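# Press down the marked end of a rocker switch

## Task

Push the marked end of the ivory rocker switch down until it stays latched down, with the switch still resting flat. Finish with the robot no longer touching the switch, and with every drink can, parts box and small stack bin still upright.

## Robot and tools

Robot: two arms, left_arm and right_arm, each with six joints and a gripper. Joint order for every row and every per-arm list in a result is always: waist, shoulder, elbow, wrist pitch, wrist yaw, wrist roll, followed by the gripper opening.

Frame: all hand positions, orientations and velocities are in the scene frame. Its origin sits at table-top height halfway between the two nominal arm bases; +z points up, +x points out across the table, and left_arm is on the +y side (arm names do not match image left/right). Real bases are slightly offset; a BASES line, if present, gives their calibrated places. Printed hand poses can be off by a few centimetres, more at long reach. end_effector_position is the point between the finger pads, about 1 cm short of the fingertips; the fingers point along the gripper's +z and open along its y.

Row format (used by both execute_actions and move): one flat list of 14 numbers, each in [-1, 1], always for both arms even if one is idle. First 7 belong to left_arm: six joint offsets then opening; the next 7 are the same for right_arm. Joint numbers are offsets, not poses: they are added to the arm's Joint targets as they stood when the action (or move) began, not to the previous row. Scale: 1.0 equals 1.202 rad for waist, 1.258 for shoulder, 1.3 for elbow, 2.073 for wrist pitch, 2.022 for wrist yaw and for wrist roll. Sending 0 for a joint re-commands its current target. Opening is absolute: +1 fully open, -1 closed; send the current value again to leave a gripper unchanged.

Joint ranges (rad): waist -2.618 to 3.054, shoulder 0.000 to 3.142, elbow 0.000 to 3.142, wrist pitch -1.571 to 1.571, wrist yaw -1.571 to 1.571, wrist roll -2.094 to 2.094. A request more than 0.059 rad beyond a limit gets the action refused for both arms; if the first action of a call fails this, the whole call is refused. Real limits can differ by up to 0.059 rad; a joint pushed to its end is clipped and the result notes "joint sent to its limit".

execute_actions: actions is a list of actions; each action is a table of up to 15 rows, one per 1/30 s control step; if shorter, the final row is held until 15 steps pass. An empty list just returns the state. cameras chooses images (omitted/null/["all"] = all, [] = none; unknown name invalidates the call). Joint speed is capped and each target may only lead the measured angle by a fixed amount, so big offsets take several actions; a target that would move the hand more than 200 mm is scaled back.

move: target is one 14-number row or a list of up to 15 rows; every row's offsets count from the same starting Joint targets. Joints move together along interpolated paths (hand follows a curve), with no obstacle avoidance. speed: rad/s of the joint with the farthest to go, 0.01 to 2, default 0.5, one value or one per target. blend: corner rounding in rad for lists (0 = stop at each). opening_speed: rate of gripper change per second on the -1..+1 scale, at least 0.2. blocking=false returns after about 0.5 s while the move continues. Paths are at least 0.5 s; beyond 10 s they stop short. The result adds a "move:" line: done, off_target (at rest but a joint over 0.035 rad from target), moving, held or fault, plus limits=held and each lagging arm's worst joint and gap. Done does not mean no contact.

wait: seconds 0 to 10; arms hold their last command, a running move keeps going. stop: brakes a running move (needs room). zoom_image: camera is cam_head_left or cam_head_right, region [x0, y0, x1, y1] in pixels from top-left, at most 504 by 504, on that camera's latest image. finished_scene: scene = current scene number; ends the scene permanently.

Results: Joint positions (rad, then finger gap in m, 0.094 when fully open), Joint velocities ("within noise" if all tiny), Joint targets (base for your next offsets), Tool commands, grip_measured, end_effector_position/quat_wxyz, joint torques (offset, noisy; joints 1-3 wrap at ±28 N m), and for execute_actions some per-step joint readings. "joint command not followed" means the clearance check altered targets. Cameras: cam_head_left and cam_head_right, both 896x504, mounted above and behind the table looking down.

Cautions: press the switch end gently with a slow approach; faster moves and targets set deeper past contact push harder. After pressing, lift clear. An arm stopped by an object keeps pushing until commanded back past its Joint positions. Avoid hitting the cans, boxes or bins, knocking anything off the table, and collisions between the arms. Holding stretched or straining poses heats motors: MOTOR HOT appears at 75 °C, at 90 °C the arm folds and idles, at 100 °C it goes limp.

Each tool is called after "Call:" by a JSON object that holds its "api" and its "payload", one argument or row to a line.

## Session

Call:
{"api": "execute_actions", "payload": {
  "actions": []
}}

Scene clock: 0.00 s.
left_arm: end_effector_position=(+0.4286, +0.2967, +0.1025) grip_measured=+1.000 end_effector_quat_wxyz=(+0.594, -0.058, +0.801, +0.043) | right_arm: end_effector_position=(+0.4064, -0.2592, +0.1034) grip_measured=+1.000 end_effector_quat_wxyz=(+0.590, +0.008, +0.807, -0.016)
Joint positions: left_arm=[0.015 1.55 0.343 0.908 -0.141 -0.044 0.094] | right_arm=[-0.012 1.559 0.377 0.875 -0.004 -0.019 0.094]
Joint velocities: within noise
Joint torques (N m): no reading
Heat: left arm: 25 °C; right arm: 29 °C.
Joint targets: left_arm=[0.015 1.542 0.351 0.915 -0.142 -0.045] | right_arm=[-0.012 1.553 0.382 0.874 -0.004 -0.019]
Tool commands: left_gripper/opening=+1.0 right_gripper/opening=+1.0

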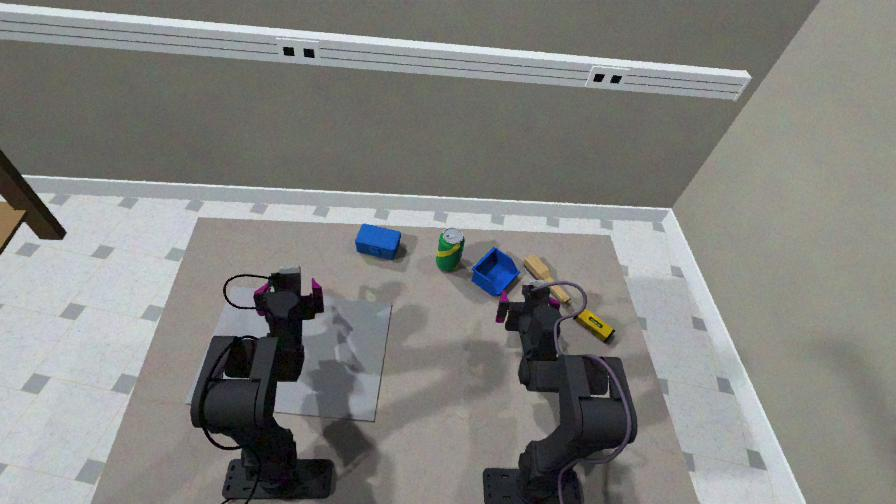

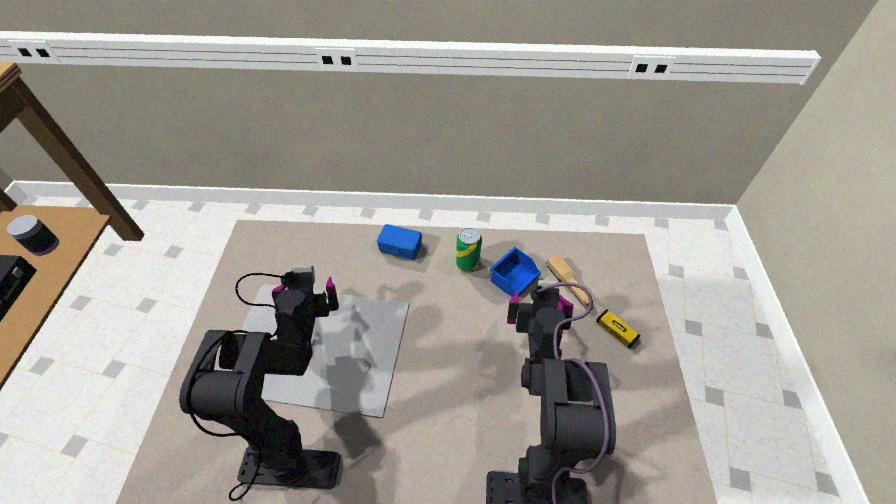

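Call:
{"api": "zoom_image", "payload": {
  "camera": "cam_head_left",
  "region": [420, 210, 660, 380]
}}

Call:
{"api": "zoom_image", "payload": {
  "camera": "cam_head_right",
  "region": [220, 210, 460, 380]
}}

Call:
{"api": "zoom_image", "payload": {
  "camera": "cam_head_left",
  "region": [180, 210, 420, 430]
}}

Scaled by 2.100 from the camera's 896x504 image, which has a finer 1280x720 frame.

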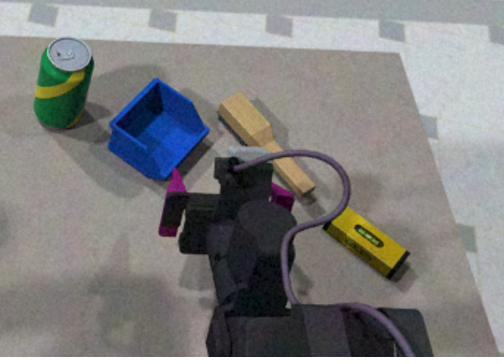

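Scaled by 2.100 from the camera's 896x504 image, which has a finer 1280x720 frame.

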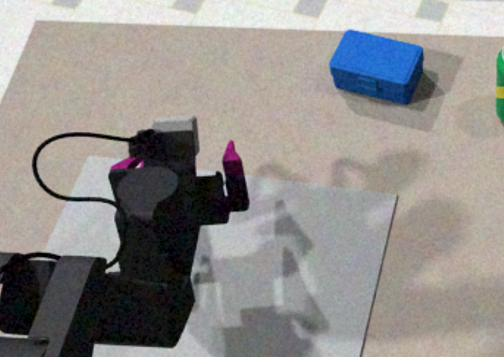

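Scaled by 2.100 from the camera's 896x504 image, which has a finer 1280x720 frame.

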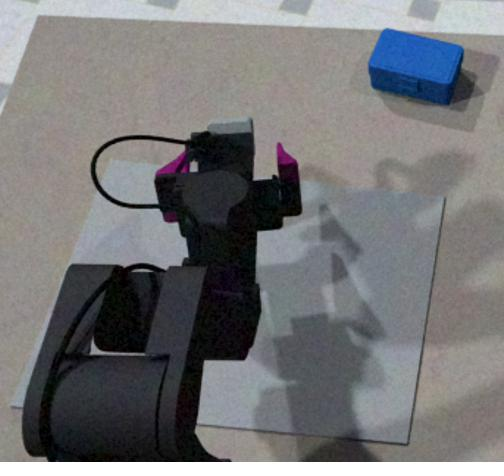

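Call:
{"api": "move", "payload": {
  "target": [
    [0, -0.4, 0, 0, 0, 0, 1, 0, -0.4, 0, 0, 0, 0, 1],
    [0.7, -0.4, 0, 0, 0, 0, 1, -0.7, -0.4, 0, 0, 0, 0, 1]
  ],
  "blend": 0.2,
  "speed": 1.0
}}

Scene clock: 18.43 s.
left_arm: end_effector_position=(+0.2553, +0.5535, +0.2822) grip_measured=+1.000 end_effector_quat_wxyz=(+0.695, -0.318, +0.549, +0.338) | right_arm: end_effector_position=(+0.2381, -0.5228, +0.2873) grip_measured=+1.000 end_effector_quat_wxyz=(+0.696, +0.264, +0.579, -0.333)
Joint positions: left_arm=[0.85 1.057 0.343 0.912 -0.143 -0.044 0.094] | right_arm=[-0.849 1.065 0.377 0.879 -0.005 -0.019 0.094]
Joint velocities: within noise
Joint torques (N m): left_arm=[0.38 -3.4 8.46 2.13 0.03 -0.02] | right_arm=[-0.39 -2.85 7.94 1.92 0 -0.02]
Heat: left arm: 29 °C; right arm: 32 °C.
Joint targets: left_arm=[0.856 1.039 0.351 0.915 -0.142 -0.045] | right_arm=[-0.853 1.050 0.382 0.874 -0.004 -0.019]
move: done

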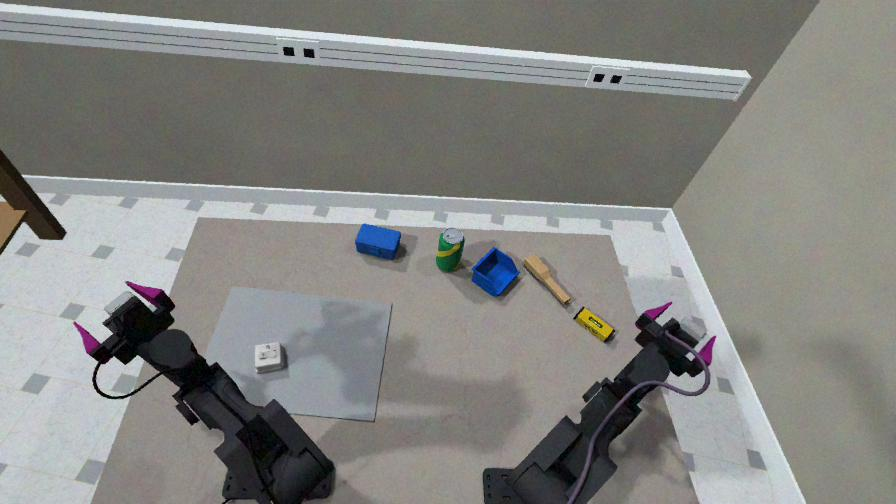

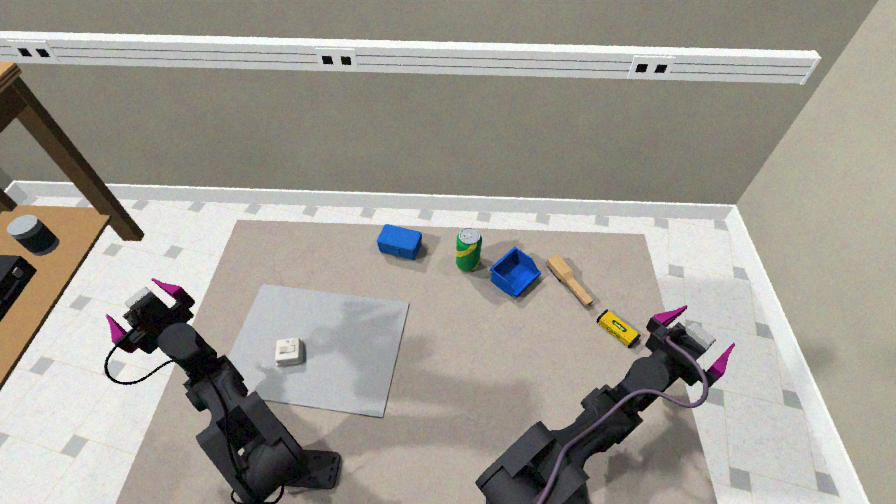

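The switch is visible on the grey mat. Let me zoom in.

Call:
{"api": "zoom_image", "payload": {
  "camera": "cam_head_left",
  "region": [230, 325, 310, 385]
}}

Call:
{"api": "zoom_image", "payload": {
  "camera": "cam_head_right",
  "region": [250, 320, 330, 380]
}}

Scaled by 6.300 from the camera's 896x504 image, which has a finer 1280x720 frame.

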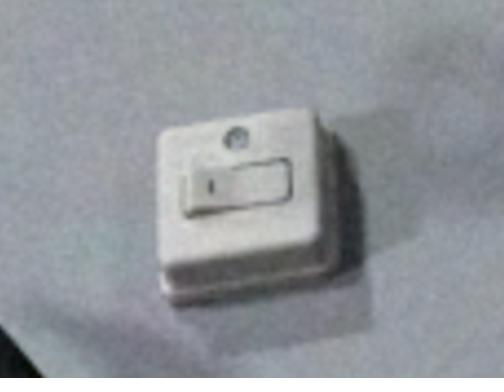

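Scaled by 6.300 from the camera's 896x504 image, which has a finer 1280x720 frame.

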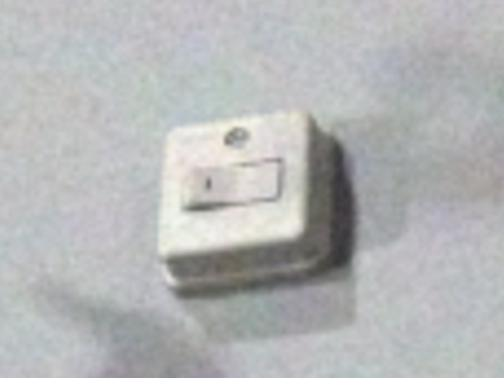

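Call:
{"api": "zoom_image", "payload": {
  "camera": "cam_head_left",
  "region": [60, 270, 190, 400]
}}

Call:
{"api": "zoom_image", "payload": {
  "camera": "cam_head_right",
  "region": [90, 265, 220, 395]
}}

Scaled by 3.877 from the camera's 896x504 image, which has a finer 1280x720 frame.

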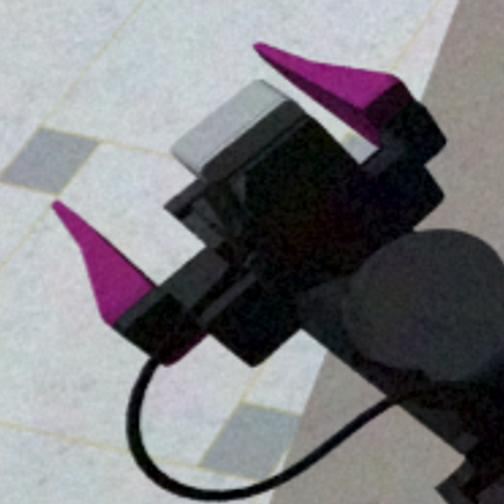

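Scaled by 3.877 from the camera's 896x504 image, which has a finer 1280x720 frame.

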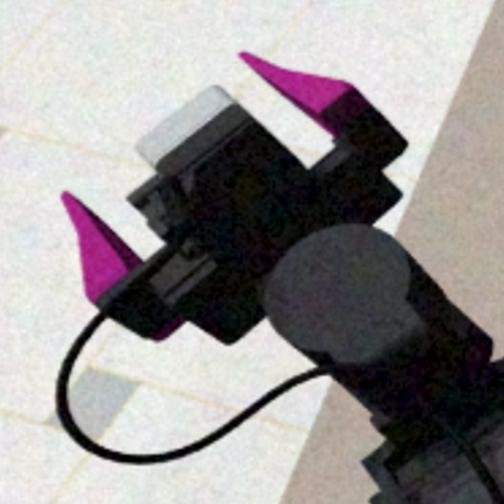

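Call:
{"api": "move", "payload": {
  "target": [-0.4958, 0.4395, 0.8128, -1.0, 0.0702, 0.0223, -1, 0, 0, 0, 0, 0, 0, 1],
  "speed": 1.0
}}

Scene clock: 50.63 s.
left_arm: end_effector_position=(+0.3527, +0.3547, +0.1517) grip_measured=-0.995 end_effector_quat_wxyz=(+0.111, -0.127, +0.985, +0.019) | right_arm: end_effector_position=(+0.2381, -0.5228, +0.2873) grip_measured=+1.000 end_effector_quat_wxyz=(+0.696, +0.264, +0.579, -0.333)
Joint positions: left_arm=[0.264 1.575 1.38 -1.15 -0.011 -0.01 0] | right_arm=[-0.849 1.065 0.377 0.879 -0.005 -0.019 0.094]
Joint velocities: within noise
Joint torques (N m): left_arm=[-0.35 -4.66 10.1 0.9 0.14 0.1] | right_arm=[-0.39 -2.84 7.92 1.92 0 -0.03]
Heat: left arm: 31 °C; right arm: 33 °C.
Joint targets: left_arm=[0.260 1.592 1.408 -1.158 0.000 0.000] | right_arm=[-0.853 1.050 0.382 0.874 -0.004 -0.019]
move: done

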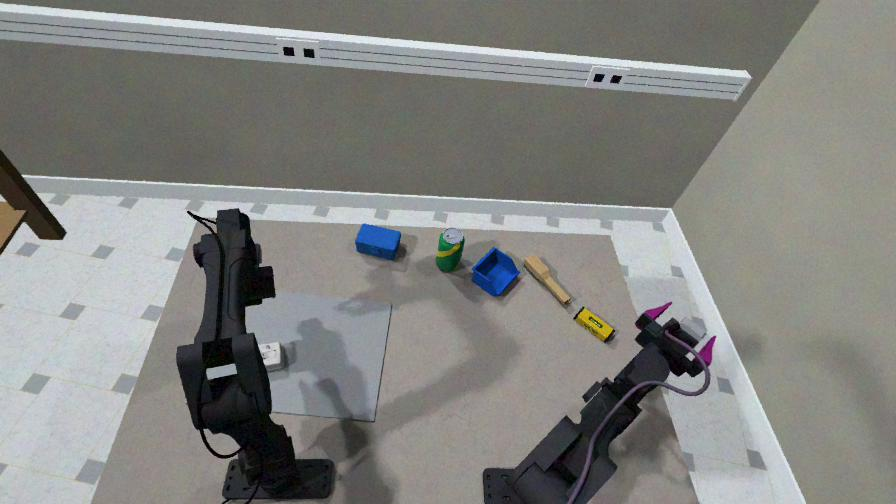

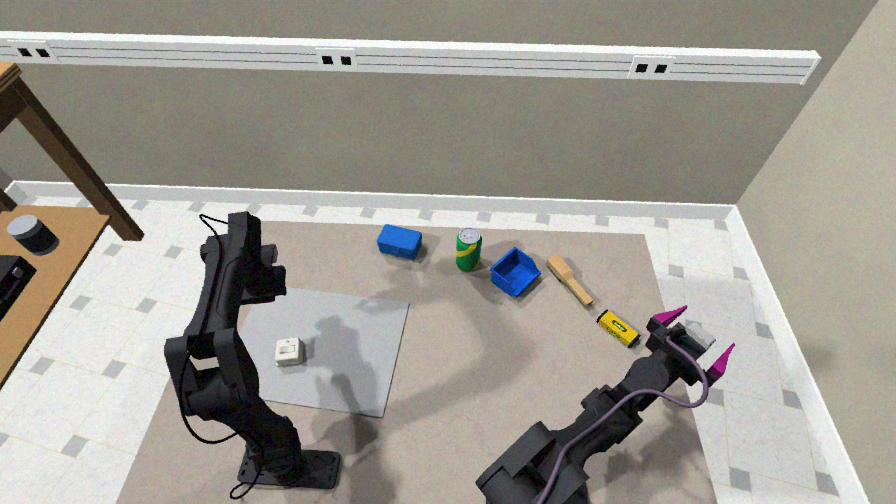

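Call:
{"api": "move", "payload": {
  "target": [0.4285, -0.1292, -0.3055, 0.003, 0.2967, 0, -1, 0, 0, 0, 0, 0, 0, 1],
  "speed": 0.8
}}

Scene clock: 64.13 s.
left_arm: end_effector_position=(+0.2699, +0.3601, +0.1106) grip_measured=-0.995 end_effector_quat_wxyz=(+0.092, -0.360, +0.888, -0.270) | right_arm: end_effector_position=(+0.2381, -0.5228, +0.2873) grip_measured=+1.000 end_effector_quat_wxyz=(+0.696, +0.264, +0.579, -0.333)
Joint positions: left_arm=[0.77 1.46 1.016 -1.153 0.578 -0.009 0] | right_arm=[-0.849 1.065 0.377 0.879 -0.005 -0.019 0.094]
Joint velocities: within noise
Joint torques (N m): left_arm=[0.36 -7.16 6.16 0.51 0.63 0.08] | right_arm=[-0.39 -2.85 7.94 1.92 0 -0.03]
Heat: left arm: 28 °C; right arm: 33 °C.
Joint targets: left_arm=[0.775 1.429 1.011 -1.151 0.600 0.000] | right_arm=[-0.853 1.050 0.382 0.874 -0.004 -0.019]
move: done

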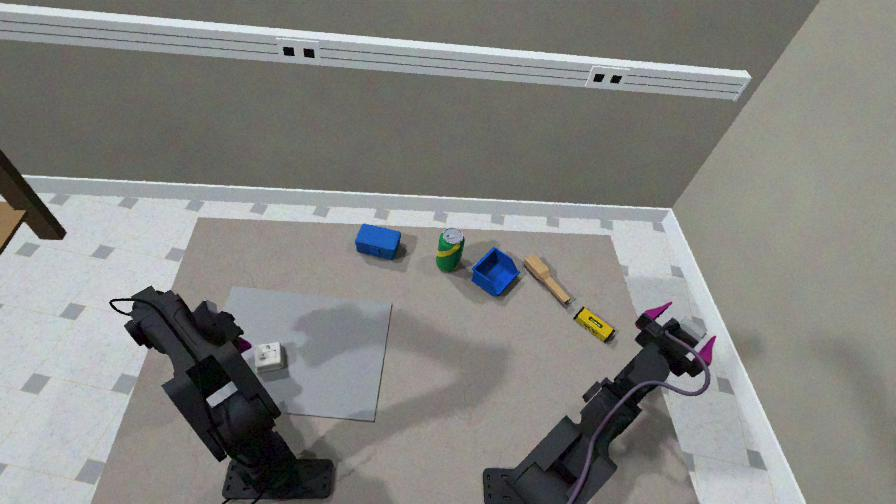

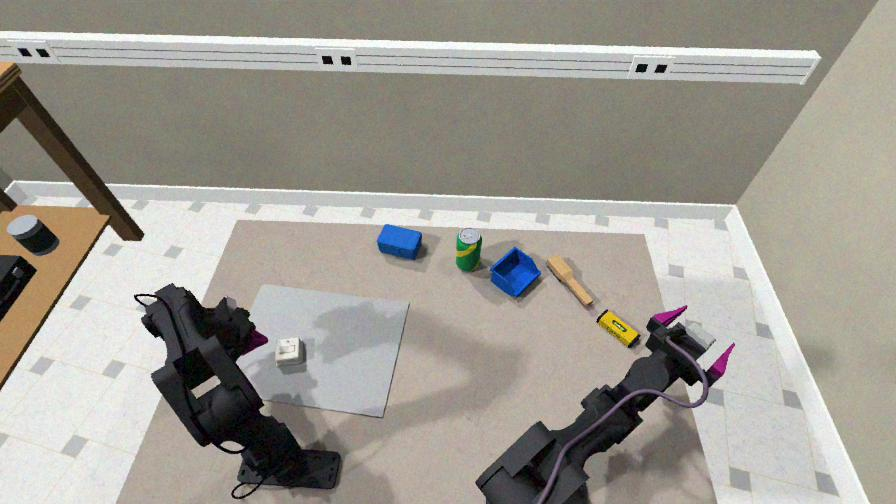

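Call:
{"api": "zoom_image", "payload": {
  "camera": "cam_head_left",
  "region": [180, 290, 300, 390]
}}

Call:
{"api": "zoom_image", "payload": {
  "camera": "cam_head_right",
  "region": [200, 290, 320, 390]
}}

Scaled by 4.200 from the camera's 896x504 image, which has a finer 1280x720 frame.

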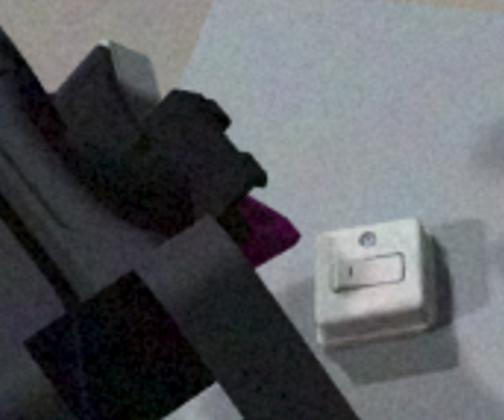

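Scaled by 4.200 from the camera's 896x504 image, which has a finer 1280x720 frame.

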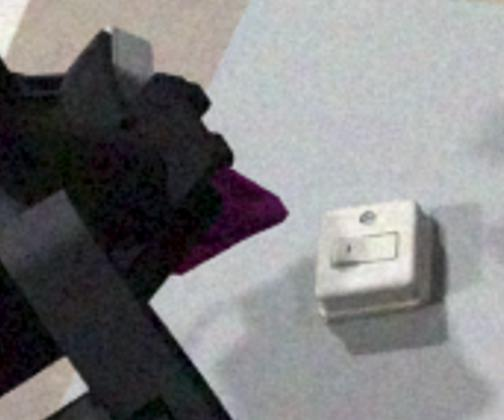

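Call:
{"api": "move", "payload": {
  "target": [-0.0578, 0.1049, -0.0749, 0.0892, 0, 0, -1, 0, 0, 0, 0, 0, 0, 1],
  "speed": 0.4
}}

Scene clock: 86.27 s.
left_arm: end_effector_position=(+0.2795, +0.3495, +0.0668) grip_measured=-0.995 end_effector_quat_wxyz=(+0.076, -0.335, +0.897, -0.276) | right_arm: end_effector_position=(+0.2381, -0.5228, +0.2873) grip_measured=+1.000 end_effector_quat_wxyz=(+0.696, +0.264, +0.579, -0.333)
Joint positions: left_arm=[0.711 1.551 0.917 -0.981 0.579 -0.009 0] | right_arm=[-0.849 1.065 0.377 0.879 -0.005 -0.019 0.094]
Joint velocities: within noise
Joint torques (N m): left_arm=[-0.53 -4.19 5.85 0.57 0.62 0.07] | right_arm=[-0.39 -2.84 7.94 1.92 0 -0.02]
Heat: left arm: 27 °C; right arm: 33 °C.
Joint targets: left_arm=[0.705 1.561 0.914 -0.967 0.600 0.000] | right_arm=[-0.853 1.050 0.382 0.874 -0.004 -0.019]
move: done

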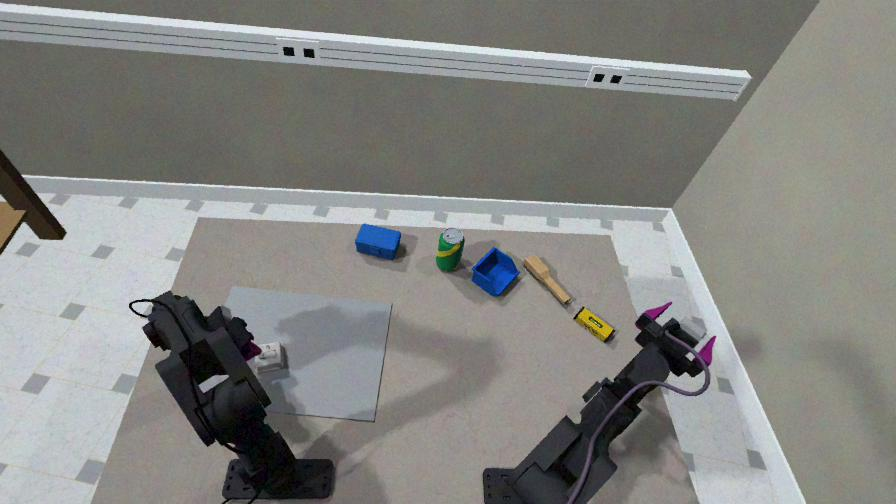

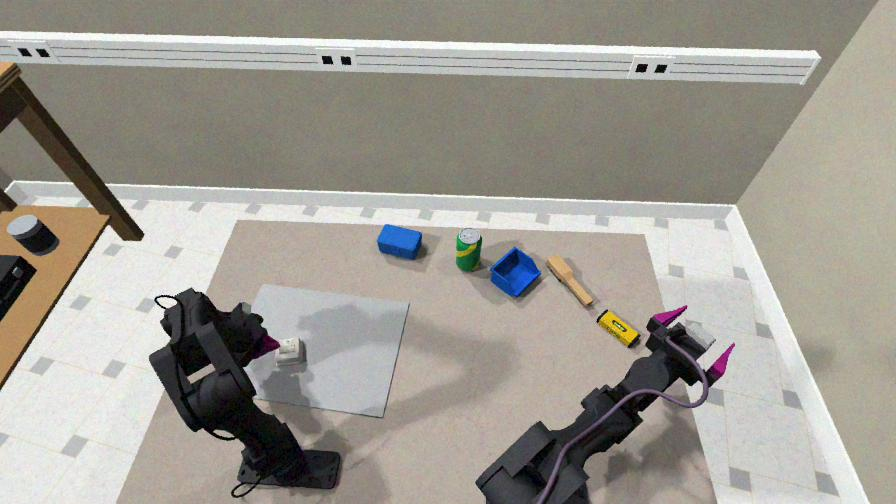

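Call:
{"api": "zoom_image", "payload": {
  "camera": "cam_head_left",
  "region": [230, 325, 310, 385]
}}

Call:
{"api": "zoom_image", "payload": {
  "camera": "cam_head_right",
  "region": [250, 320, 330, 380]
}}

Scaled by 6.300 from the camera's 896x504 image, which has a finer 1280x720 frame.

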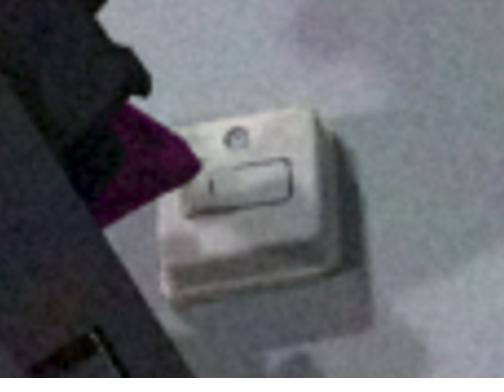

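Scaled by 6.300 from the camera's 896x504 image, which has a finer 1280x720 frame.

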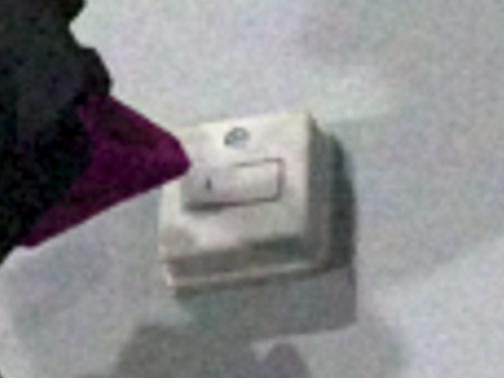

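Call:
{"api": "move", "payload": {
  "target": [-0.005, 0.0424, -0.0258, 0.042, 0, 0, -1, 0, 0, 0, 0, 0, 0, 1],
  "speed": 0.2
}}

Call:
{"api": "zoom_image", "payload": {
  "camera": "cam_head_left",
  "region": [230, 325, 310, 385]
}}

Call:
{"api": "zoom_image", "payload": {
  "camera": "cam_head_right",
  "region": [250, 320, 330, 380]
}}

Scene clock: 101.73 s.
left_arm: end_effector_position=(+0.2843, +0.3523, +0.0482) grip_measured=-0.995 end_effector_quat_wxyz=(+0.078, -0.333, +0.898, -0.275) | right_arm: end_effector_position=(+0.2381, -0.5228, +0.2873) grip_measured=+1.000 end_effector_quat_wxyz=(+0.696, +0.264, +0.579, -0.333)
Joint positions: left_arm=[0.707 1.6 0.886 -0.894 0.58 -0.009 0] | right_arm=[-0.849 1.065 0.377 0.879 -0.005 -0.019 0.094]
Joint velocities: within noise
Joint torques (N m): left_arm=[-0.65 -4.18 5.5 0.6 0.61 0.06] | right_arm=[-0.38 -2.85 7.94 1.92 0 -0.02]
Heat: left arm: 27 °C; right arm: 34 °C.
Joint targets: left_arm=[0.699 1.614 0.880 -0.880 0.600 0.000] | right_arm=[-0.853 1.050 0.382 0.874 -0.004 -0.019]
move: done

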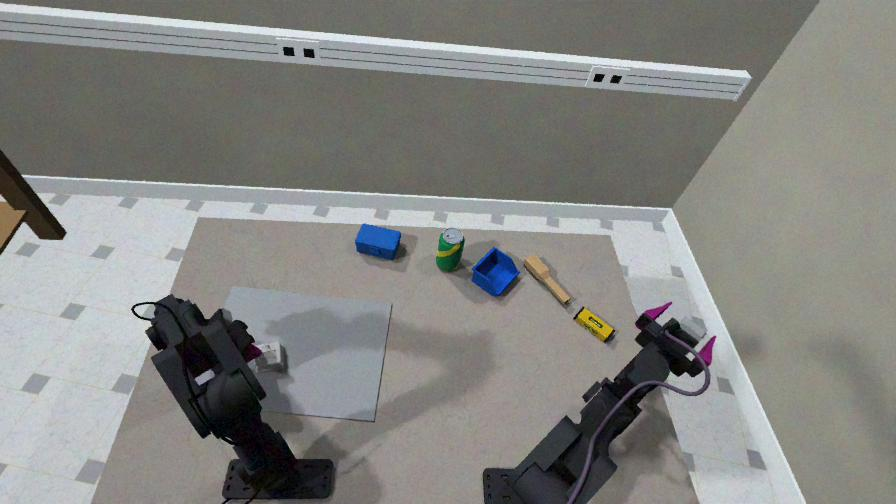

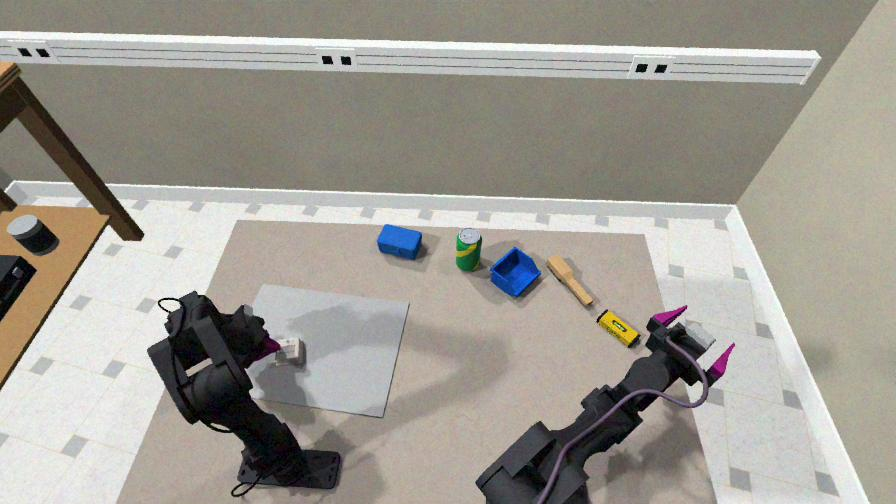

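Scaled by 6.300 from the camera's 896x504 image, which has a finer 1280x720 frame.

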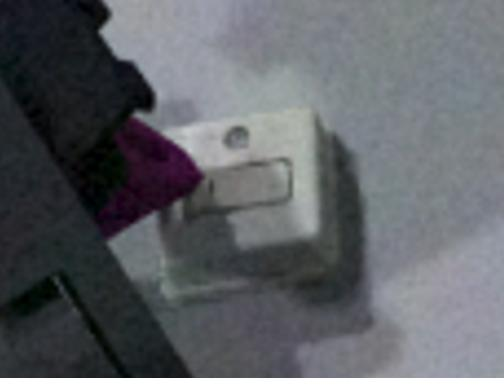

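Scaled by 6.300 from the camera's 896x504 image, which has a finer 1280x720 frame.

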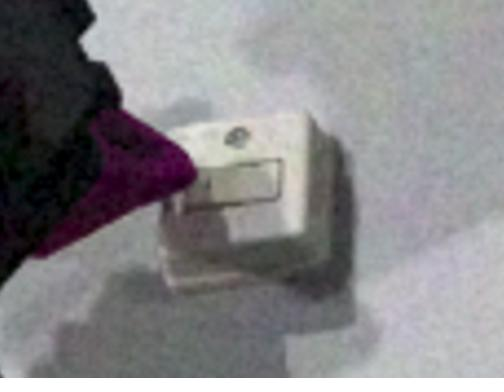

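Call:
{"api": "move", "payload": {
  "target": [0, 0.0224, -0.0189, 0.0255, 0, 0, -1, 0, 0, 0, 0, 0, 0, 1],
  "speed": 0.1
}}

Call:
{"api": "zoom_image", "payload": {
  "camera": "cam_head_left",
  "region": [230, 325, 310, 385]
}}

Call:
{"api": "zoom_image", "payload": {
  "camera": "cam_head_right",
  "region": [250, 320, 330, 380]
}}

Scene clock: 106.17 s.
left_arm: end_effector_position=(+0.2872, +0.3510, +0.0433) grip_measured=-0.995 end_effector_quat_wxyz=(+0.082, -0.332, +0.896, -0.284) | right_arm: end_effector_position=(+0.2381, -0.5228, +0.2873) grip_measured=+1.000 end_effector_quat_wxyz=(+0.696, +0.264, +0.579, -0.333)
Joint positions: left_arm=[0.707 1.617 0.873 -0.862 0.599 -0.009 0] | right_arm=[-0.849 1.065 0.377 0.879 -0.005 -0.019 0.094]
Joint velocities: within noise
Joint torques (N m): left_arm=[-0.79 -3.34 4.53 0.86 0.38 0.07] | right_arm=[-0.39 -2.85 7.92 1.92 0 -0.02]
Heat: left arm: 27 °C; right arm: 34 °C.
Joint targets: left_arm=[0.699 1.642 0.856 -0.827 0.600 0.000] | right_arm=[-0.853 1.050 0.382 0.874 -0.004 -0.019]
move: done

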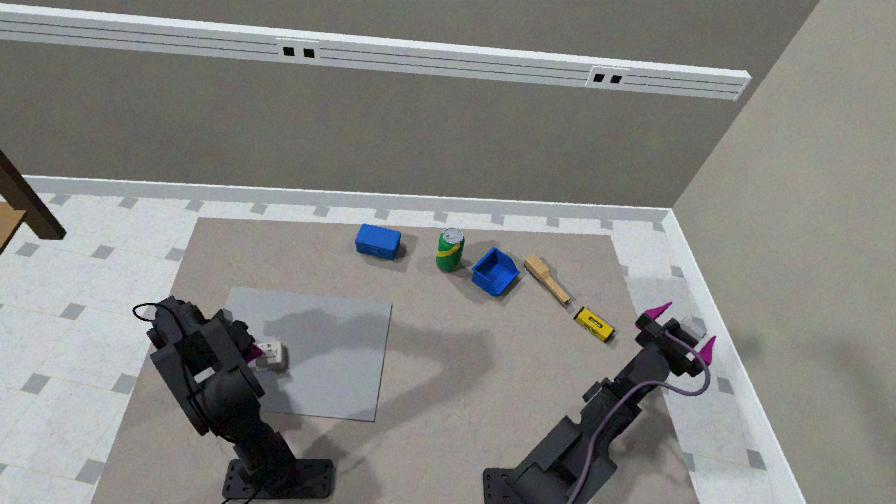

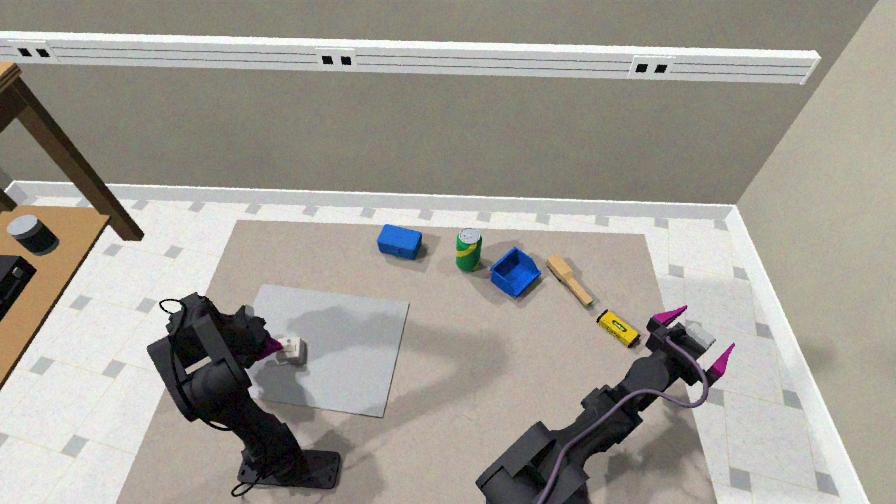

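Scaled by 6.300 from the camera's 896x504 image, which has a finer 1280x720 frame.

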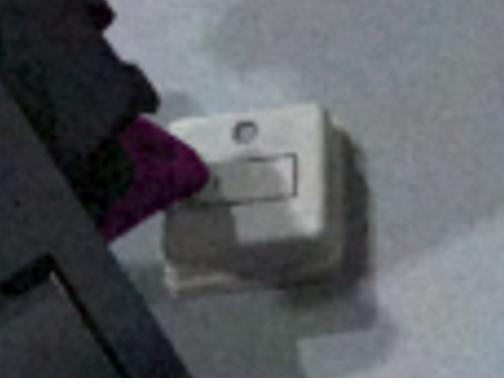

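Scaled by 6.300 from the camera's 896x504 image, which has a finer 1280x720 frame.

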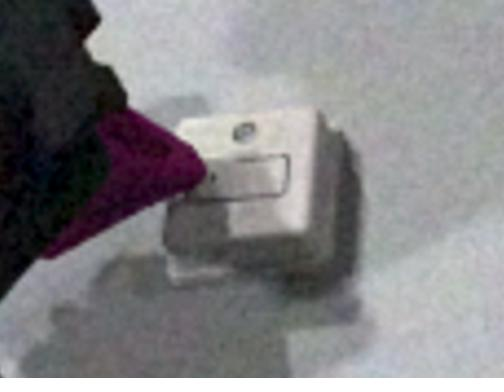

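Call:
{"api": "move", "payload": {
  "target": [0, 0.0161, -0.0183, 0.0213, 0, 0, -1, 0, 0, 0, 0, 0, 0, 1],
  "speed": 0.1
}}

Call:
{"api": "zoom_image", "payload": {
  "camera": "cam_head_left",
  "region": [230, 325, 310, 385]
}}

Call:
{"api": "zoom_image", "payload": {
  "camera": "cam_head_right",
  "region": [250, 320, 330, 380]
}}

Scene clock: 112.73 s.
left_arm: end_effector_position=(+0.2891, +0.3501, +0.0372) grip_measured=-0.995 end_effector_quat_wxyz=(+0.087, -0.330, +0.894, -0.289) | right_arm: end_effector_position=(+0.2381, -0.5228, +0.2873) grip_measured=+1.000 end_effector_quat_wxyz=(+0.696, +0.264, +0.579, -0.333)
Joint positions: left_arm=[0.707 1.63 0.854 -0.823 0.612 -0.009 0] | right_arm=[-0.849 1.065 0.377 0.879 -0.005 -0.019 0.094]
Joint velocities: within noise
Joint torques (N m): left_arm=[-0.7 -3 3.96 0.9 0.24 0.06] | right_arm=[-0.39 -2.85 7.92 1.92 0 -0.03]
Heat: left arm: 27 °C; right arm: 34 °C.
Joint targets: left_arm=[0.699 1.663 0.832 -0.782 0.600 0.000] | right_arm=[-0.853 1.050 0.382 0.874 -0.004 -0.019]
move: off_target (left_arm); left_arm: the wrist pitch is farthest, 0.041 rad from its target

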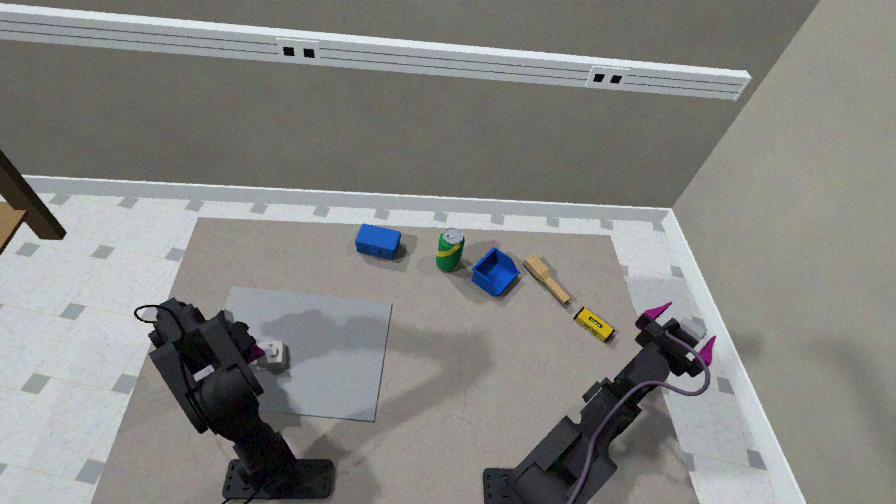

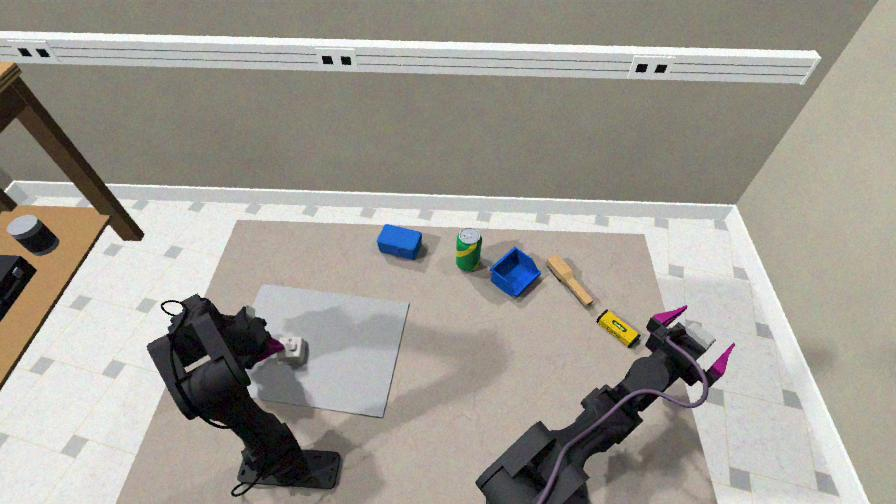

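Scaled by 6.300 from the camera's 896x504 image, which has a finer 1280x720 frame.

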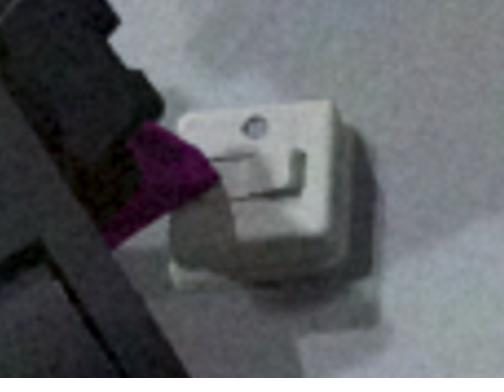

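Scaled by 6.300 from the camera's 896x504 image, which has a finer 1280x720 frame.

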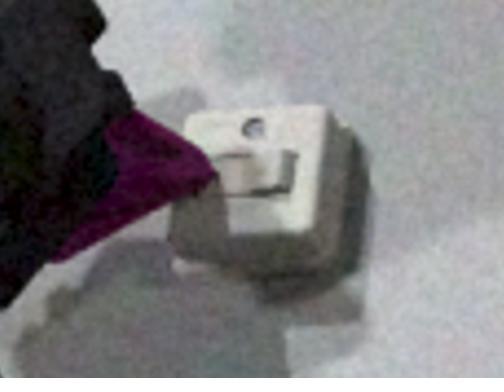

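Call:
{"api": "move", "payload": {
  "target": [
    [0.005, -0.0811, 0.0631, -0.0892, 0, 0, -1, 0, 0, 0, 0, 0, 0, 1],
    [0.4, -0.2, 0.12, -0.0892, 0, 0, -1, 0, 0, 0, 0, 0, 0, 1]
  ],
  "speed": [0.3, 0.8],
  "blend": [0.05, 0]
}}

Call:
{"api": "zoom_image", "payload": {
  "camera": "cam_head_left",
  "region": [230, 325, 310, 385]
}}

Call:
{"api": "zoom_image", "payload": {
  "camera": "cam_head_right",
  "region": [250, 320, 330, 380]
}}

Scene clock: 116.97 s.
left_arm: end_effector_position=(+0.2296, +0.4711, +0.1066) grip_measured=-0.995 end_effector_quat_wxyz=(+0.215, -0.509, +0.807, -0.209) | right_arm: end_effector_position=(+0.2381, -0.5228, +0.2873) grip_measured=+1.000 end_effector_quat_wxyz=(+0.696, +0.264, +0.579, -0.333)
Joint positions: left_arm=[1.177 1.437 0.965 -0.959 0.594 -0.009 0] | right_arm=[-0.849 1.065 0.377 0.879 -0.005 -0.019 0.094]
Joint velocities: within noise
Joint torques (N m): left_arm=[0.25 -6.8 9.03 0.69 0.45 0.06] | right_arm=[-0.39 -2.85 7.94 1.92 0 -0.03]
Heat: left arm: 27 °C; right arm: 34 °C.
Joint targets: left_arm=[1.180 1.411 0.988 -0.968 0.600 0.000] | right_arm=[-0.853 1.050 0.382 0.874 -0.004 -0.019]
move: done

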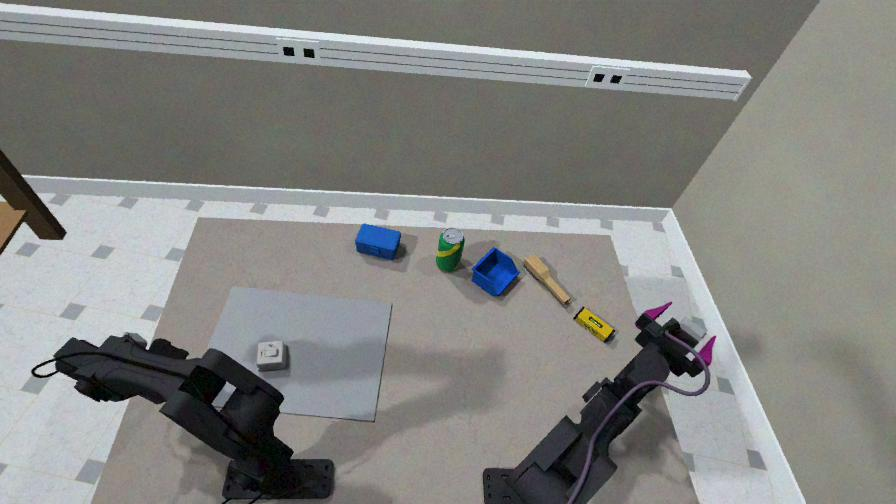

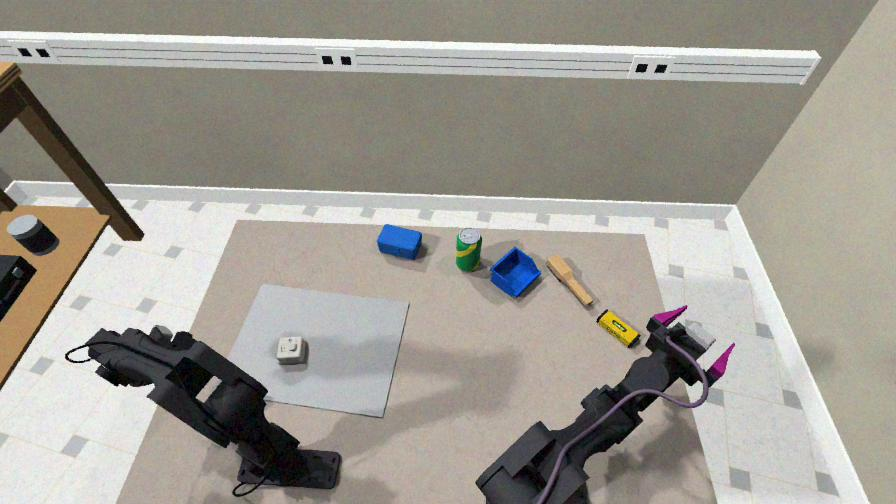

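Scaled by 6.300 from the camera's 896x504 image, which has a finer 1280x720 frame.

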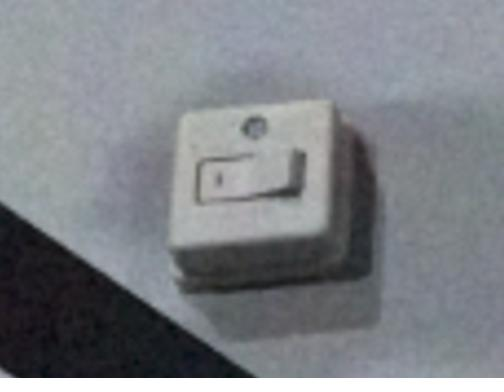

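Scaled by 6.300 from the camera's 896x504 image, which has a finer 1280x720 frame.

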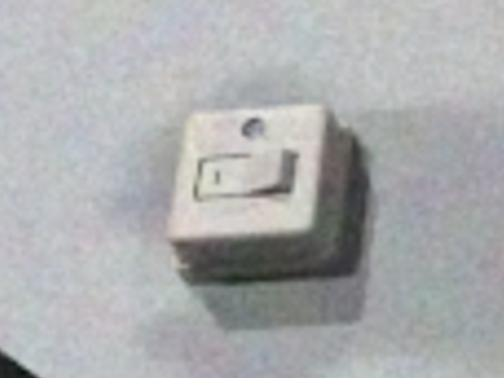

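Call:
{"api": "zoom_image", "payload": {
  "camera": "cam_head_left",
  "region": [620, 280, 740, 400]
}}

Call:
{"api": "zoom_image", "payload": {
  "camera": "cam_head_right",
  "region": [630, 280, 750, 400]
}}

Scaled by 4.200 from the camera's 896x504 image, which has a finer 1280x720 frame.

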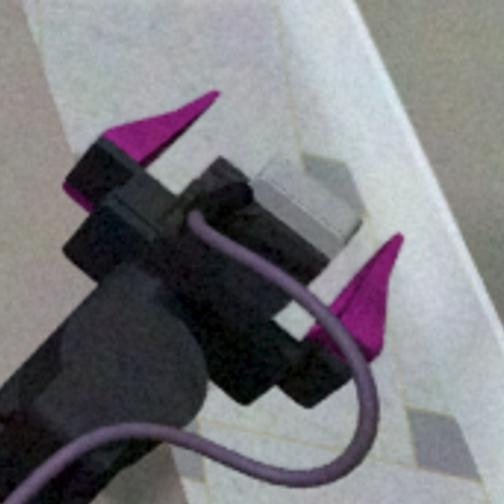

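Scaled by 4.200 from the camera's 896x504 image, which has a finer 1280x720 frame.

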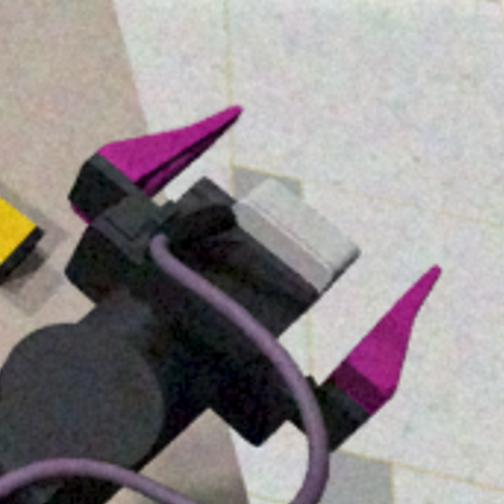

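Call:
{"api": "move", "payload": {
  "target": [-0.6743, 0.5906, 0.599, -0.104, -0.0989, 0, -1, 0, 0, 0, 0, 0, 0, 1],
  "speed": 0.8
}}

Call:
{"api": "zoom_image", "payload": {
  "camera": "cam_head_left",
  "region": [220, 240, 340, 340]
}}

Call:
{"api": "zoom_image", "payload": {
  "camera": "cam_head_right",
  "region": [220, 230, 340, 330]
}}

Scene clock: 144.67 s.
left_arm: end_effector_position=(+0.4444, +0.3470, +0.0689) grip_measured=-0.996 end_effector_quat_wxyz=(+0.035, -0.173, +0.964, -0.197) | right_arm: end_effector_position=(+0.2381, -0.5228, +0.2873) grip_measured=+1.000 end_effector_quat_wxyz=(+0.696, +0.264, +0.579, -0.333)
Joint positions: left_arm=[0.365 2.134 1.74 -1.174 0.402 -0.009 0] | right_arm=[-0.849 1.065 0.377 0.879 -0.005 -0.019 0.094]
Joint velocities: within noise
Joint torques (N m): left_arm=[0.35 -8.87 9.39 0.46 0.24 0.07] | right_arm=[-0.39 -2.85 7.94 1.92 0 -0.02]
Heat: left arm: 28 °C; right arm: 35 °C.
Joint targets: left_arm=[0.370 2.154 1.766 -1.183 0.400 0.000] | right_arm=[-0.853 1.050 0.382 0.874 -0.004 -0.019]
move: done

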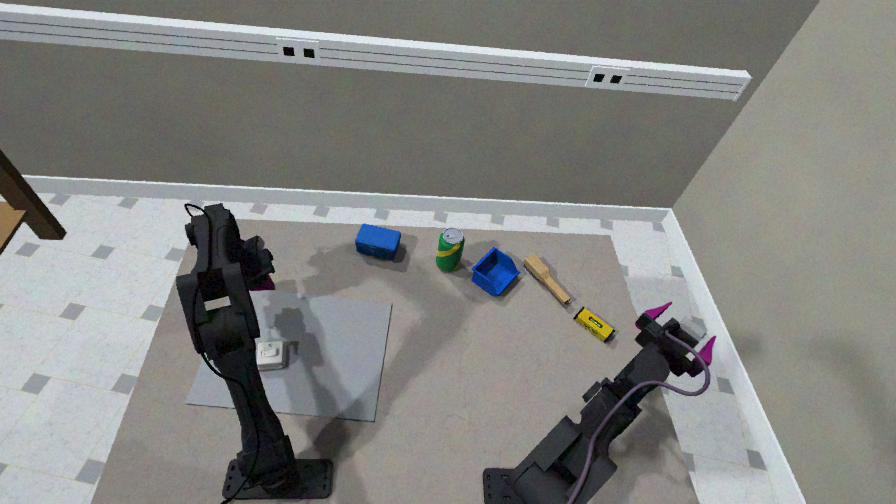

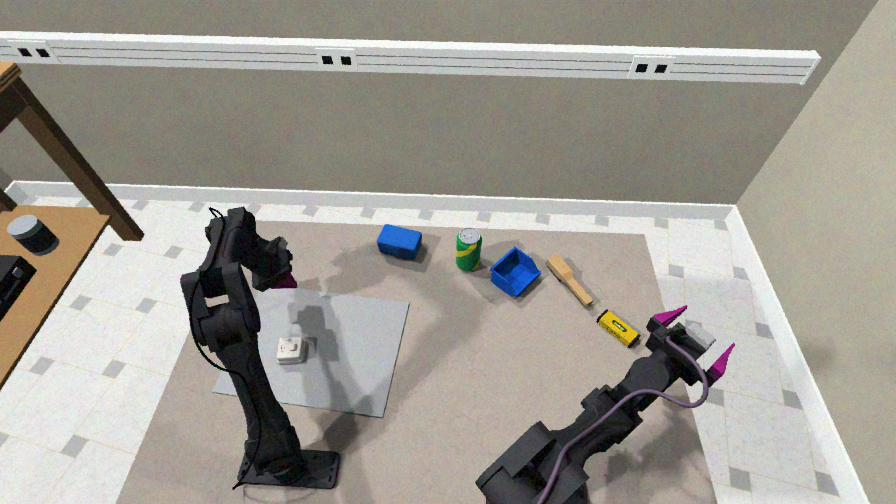

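Scaled by 4.200 from the camera's 896x504 image, which has a finer 1280x720 frame.

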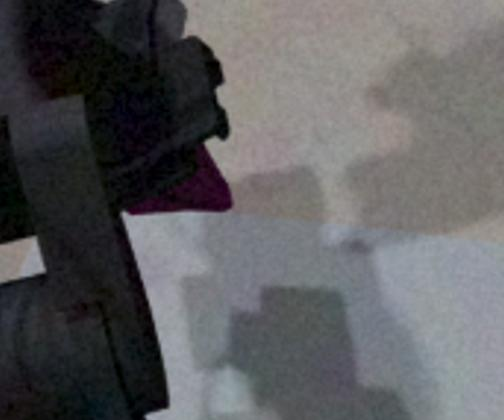

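Scaled by 4.200 from the camera's 896x504 image, which has a finer 1280x720 frame.

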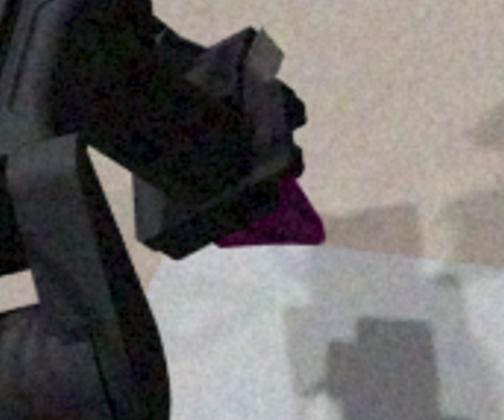

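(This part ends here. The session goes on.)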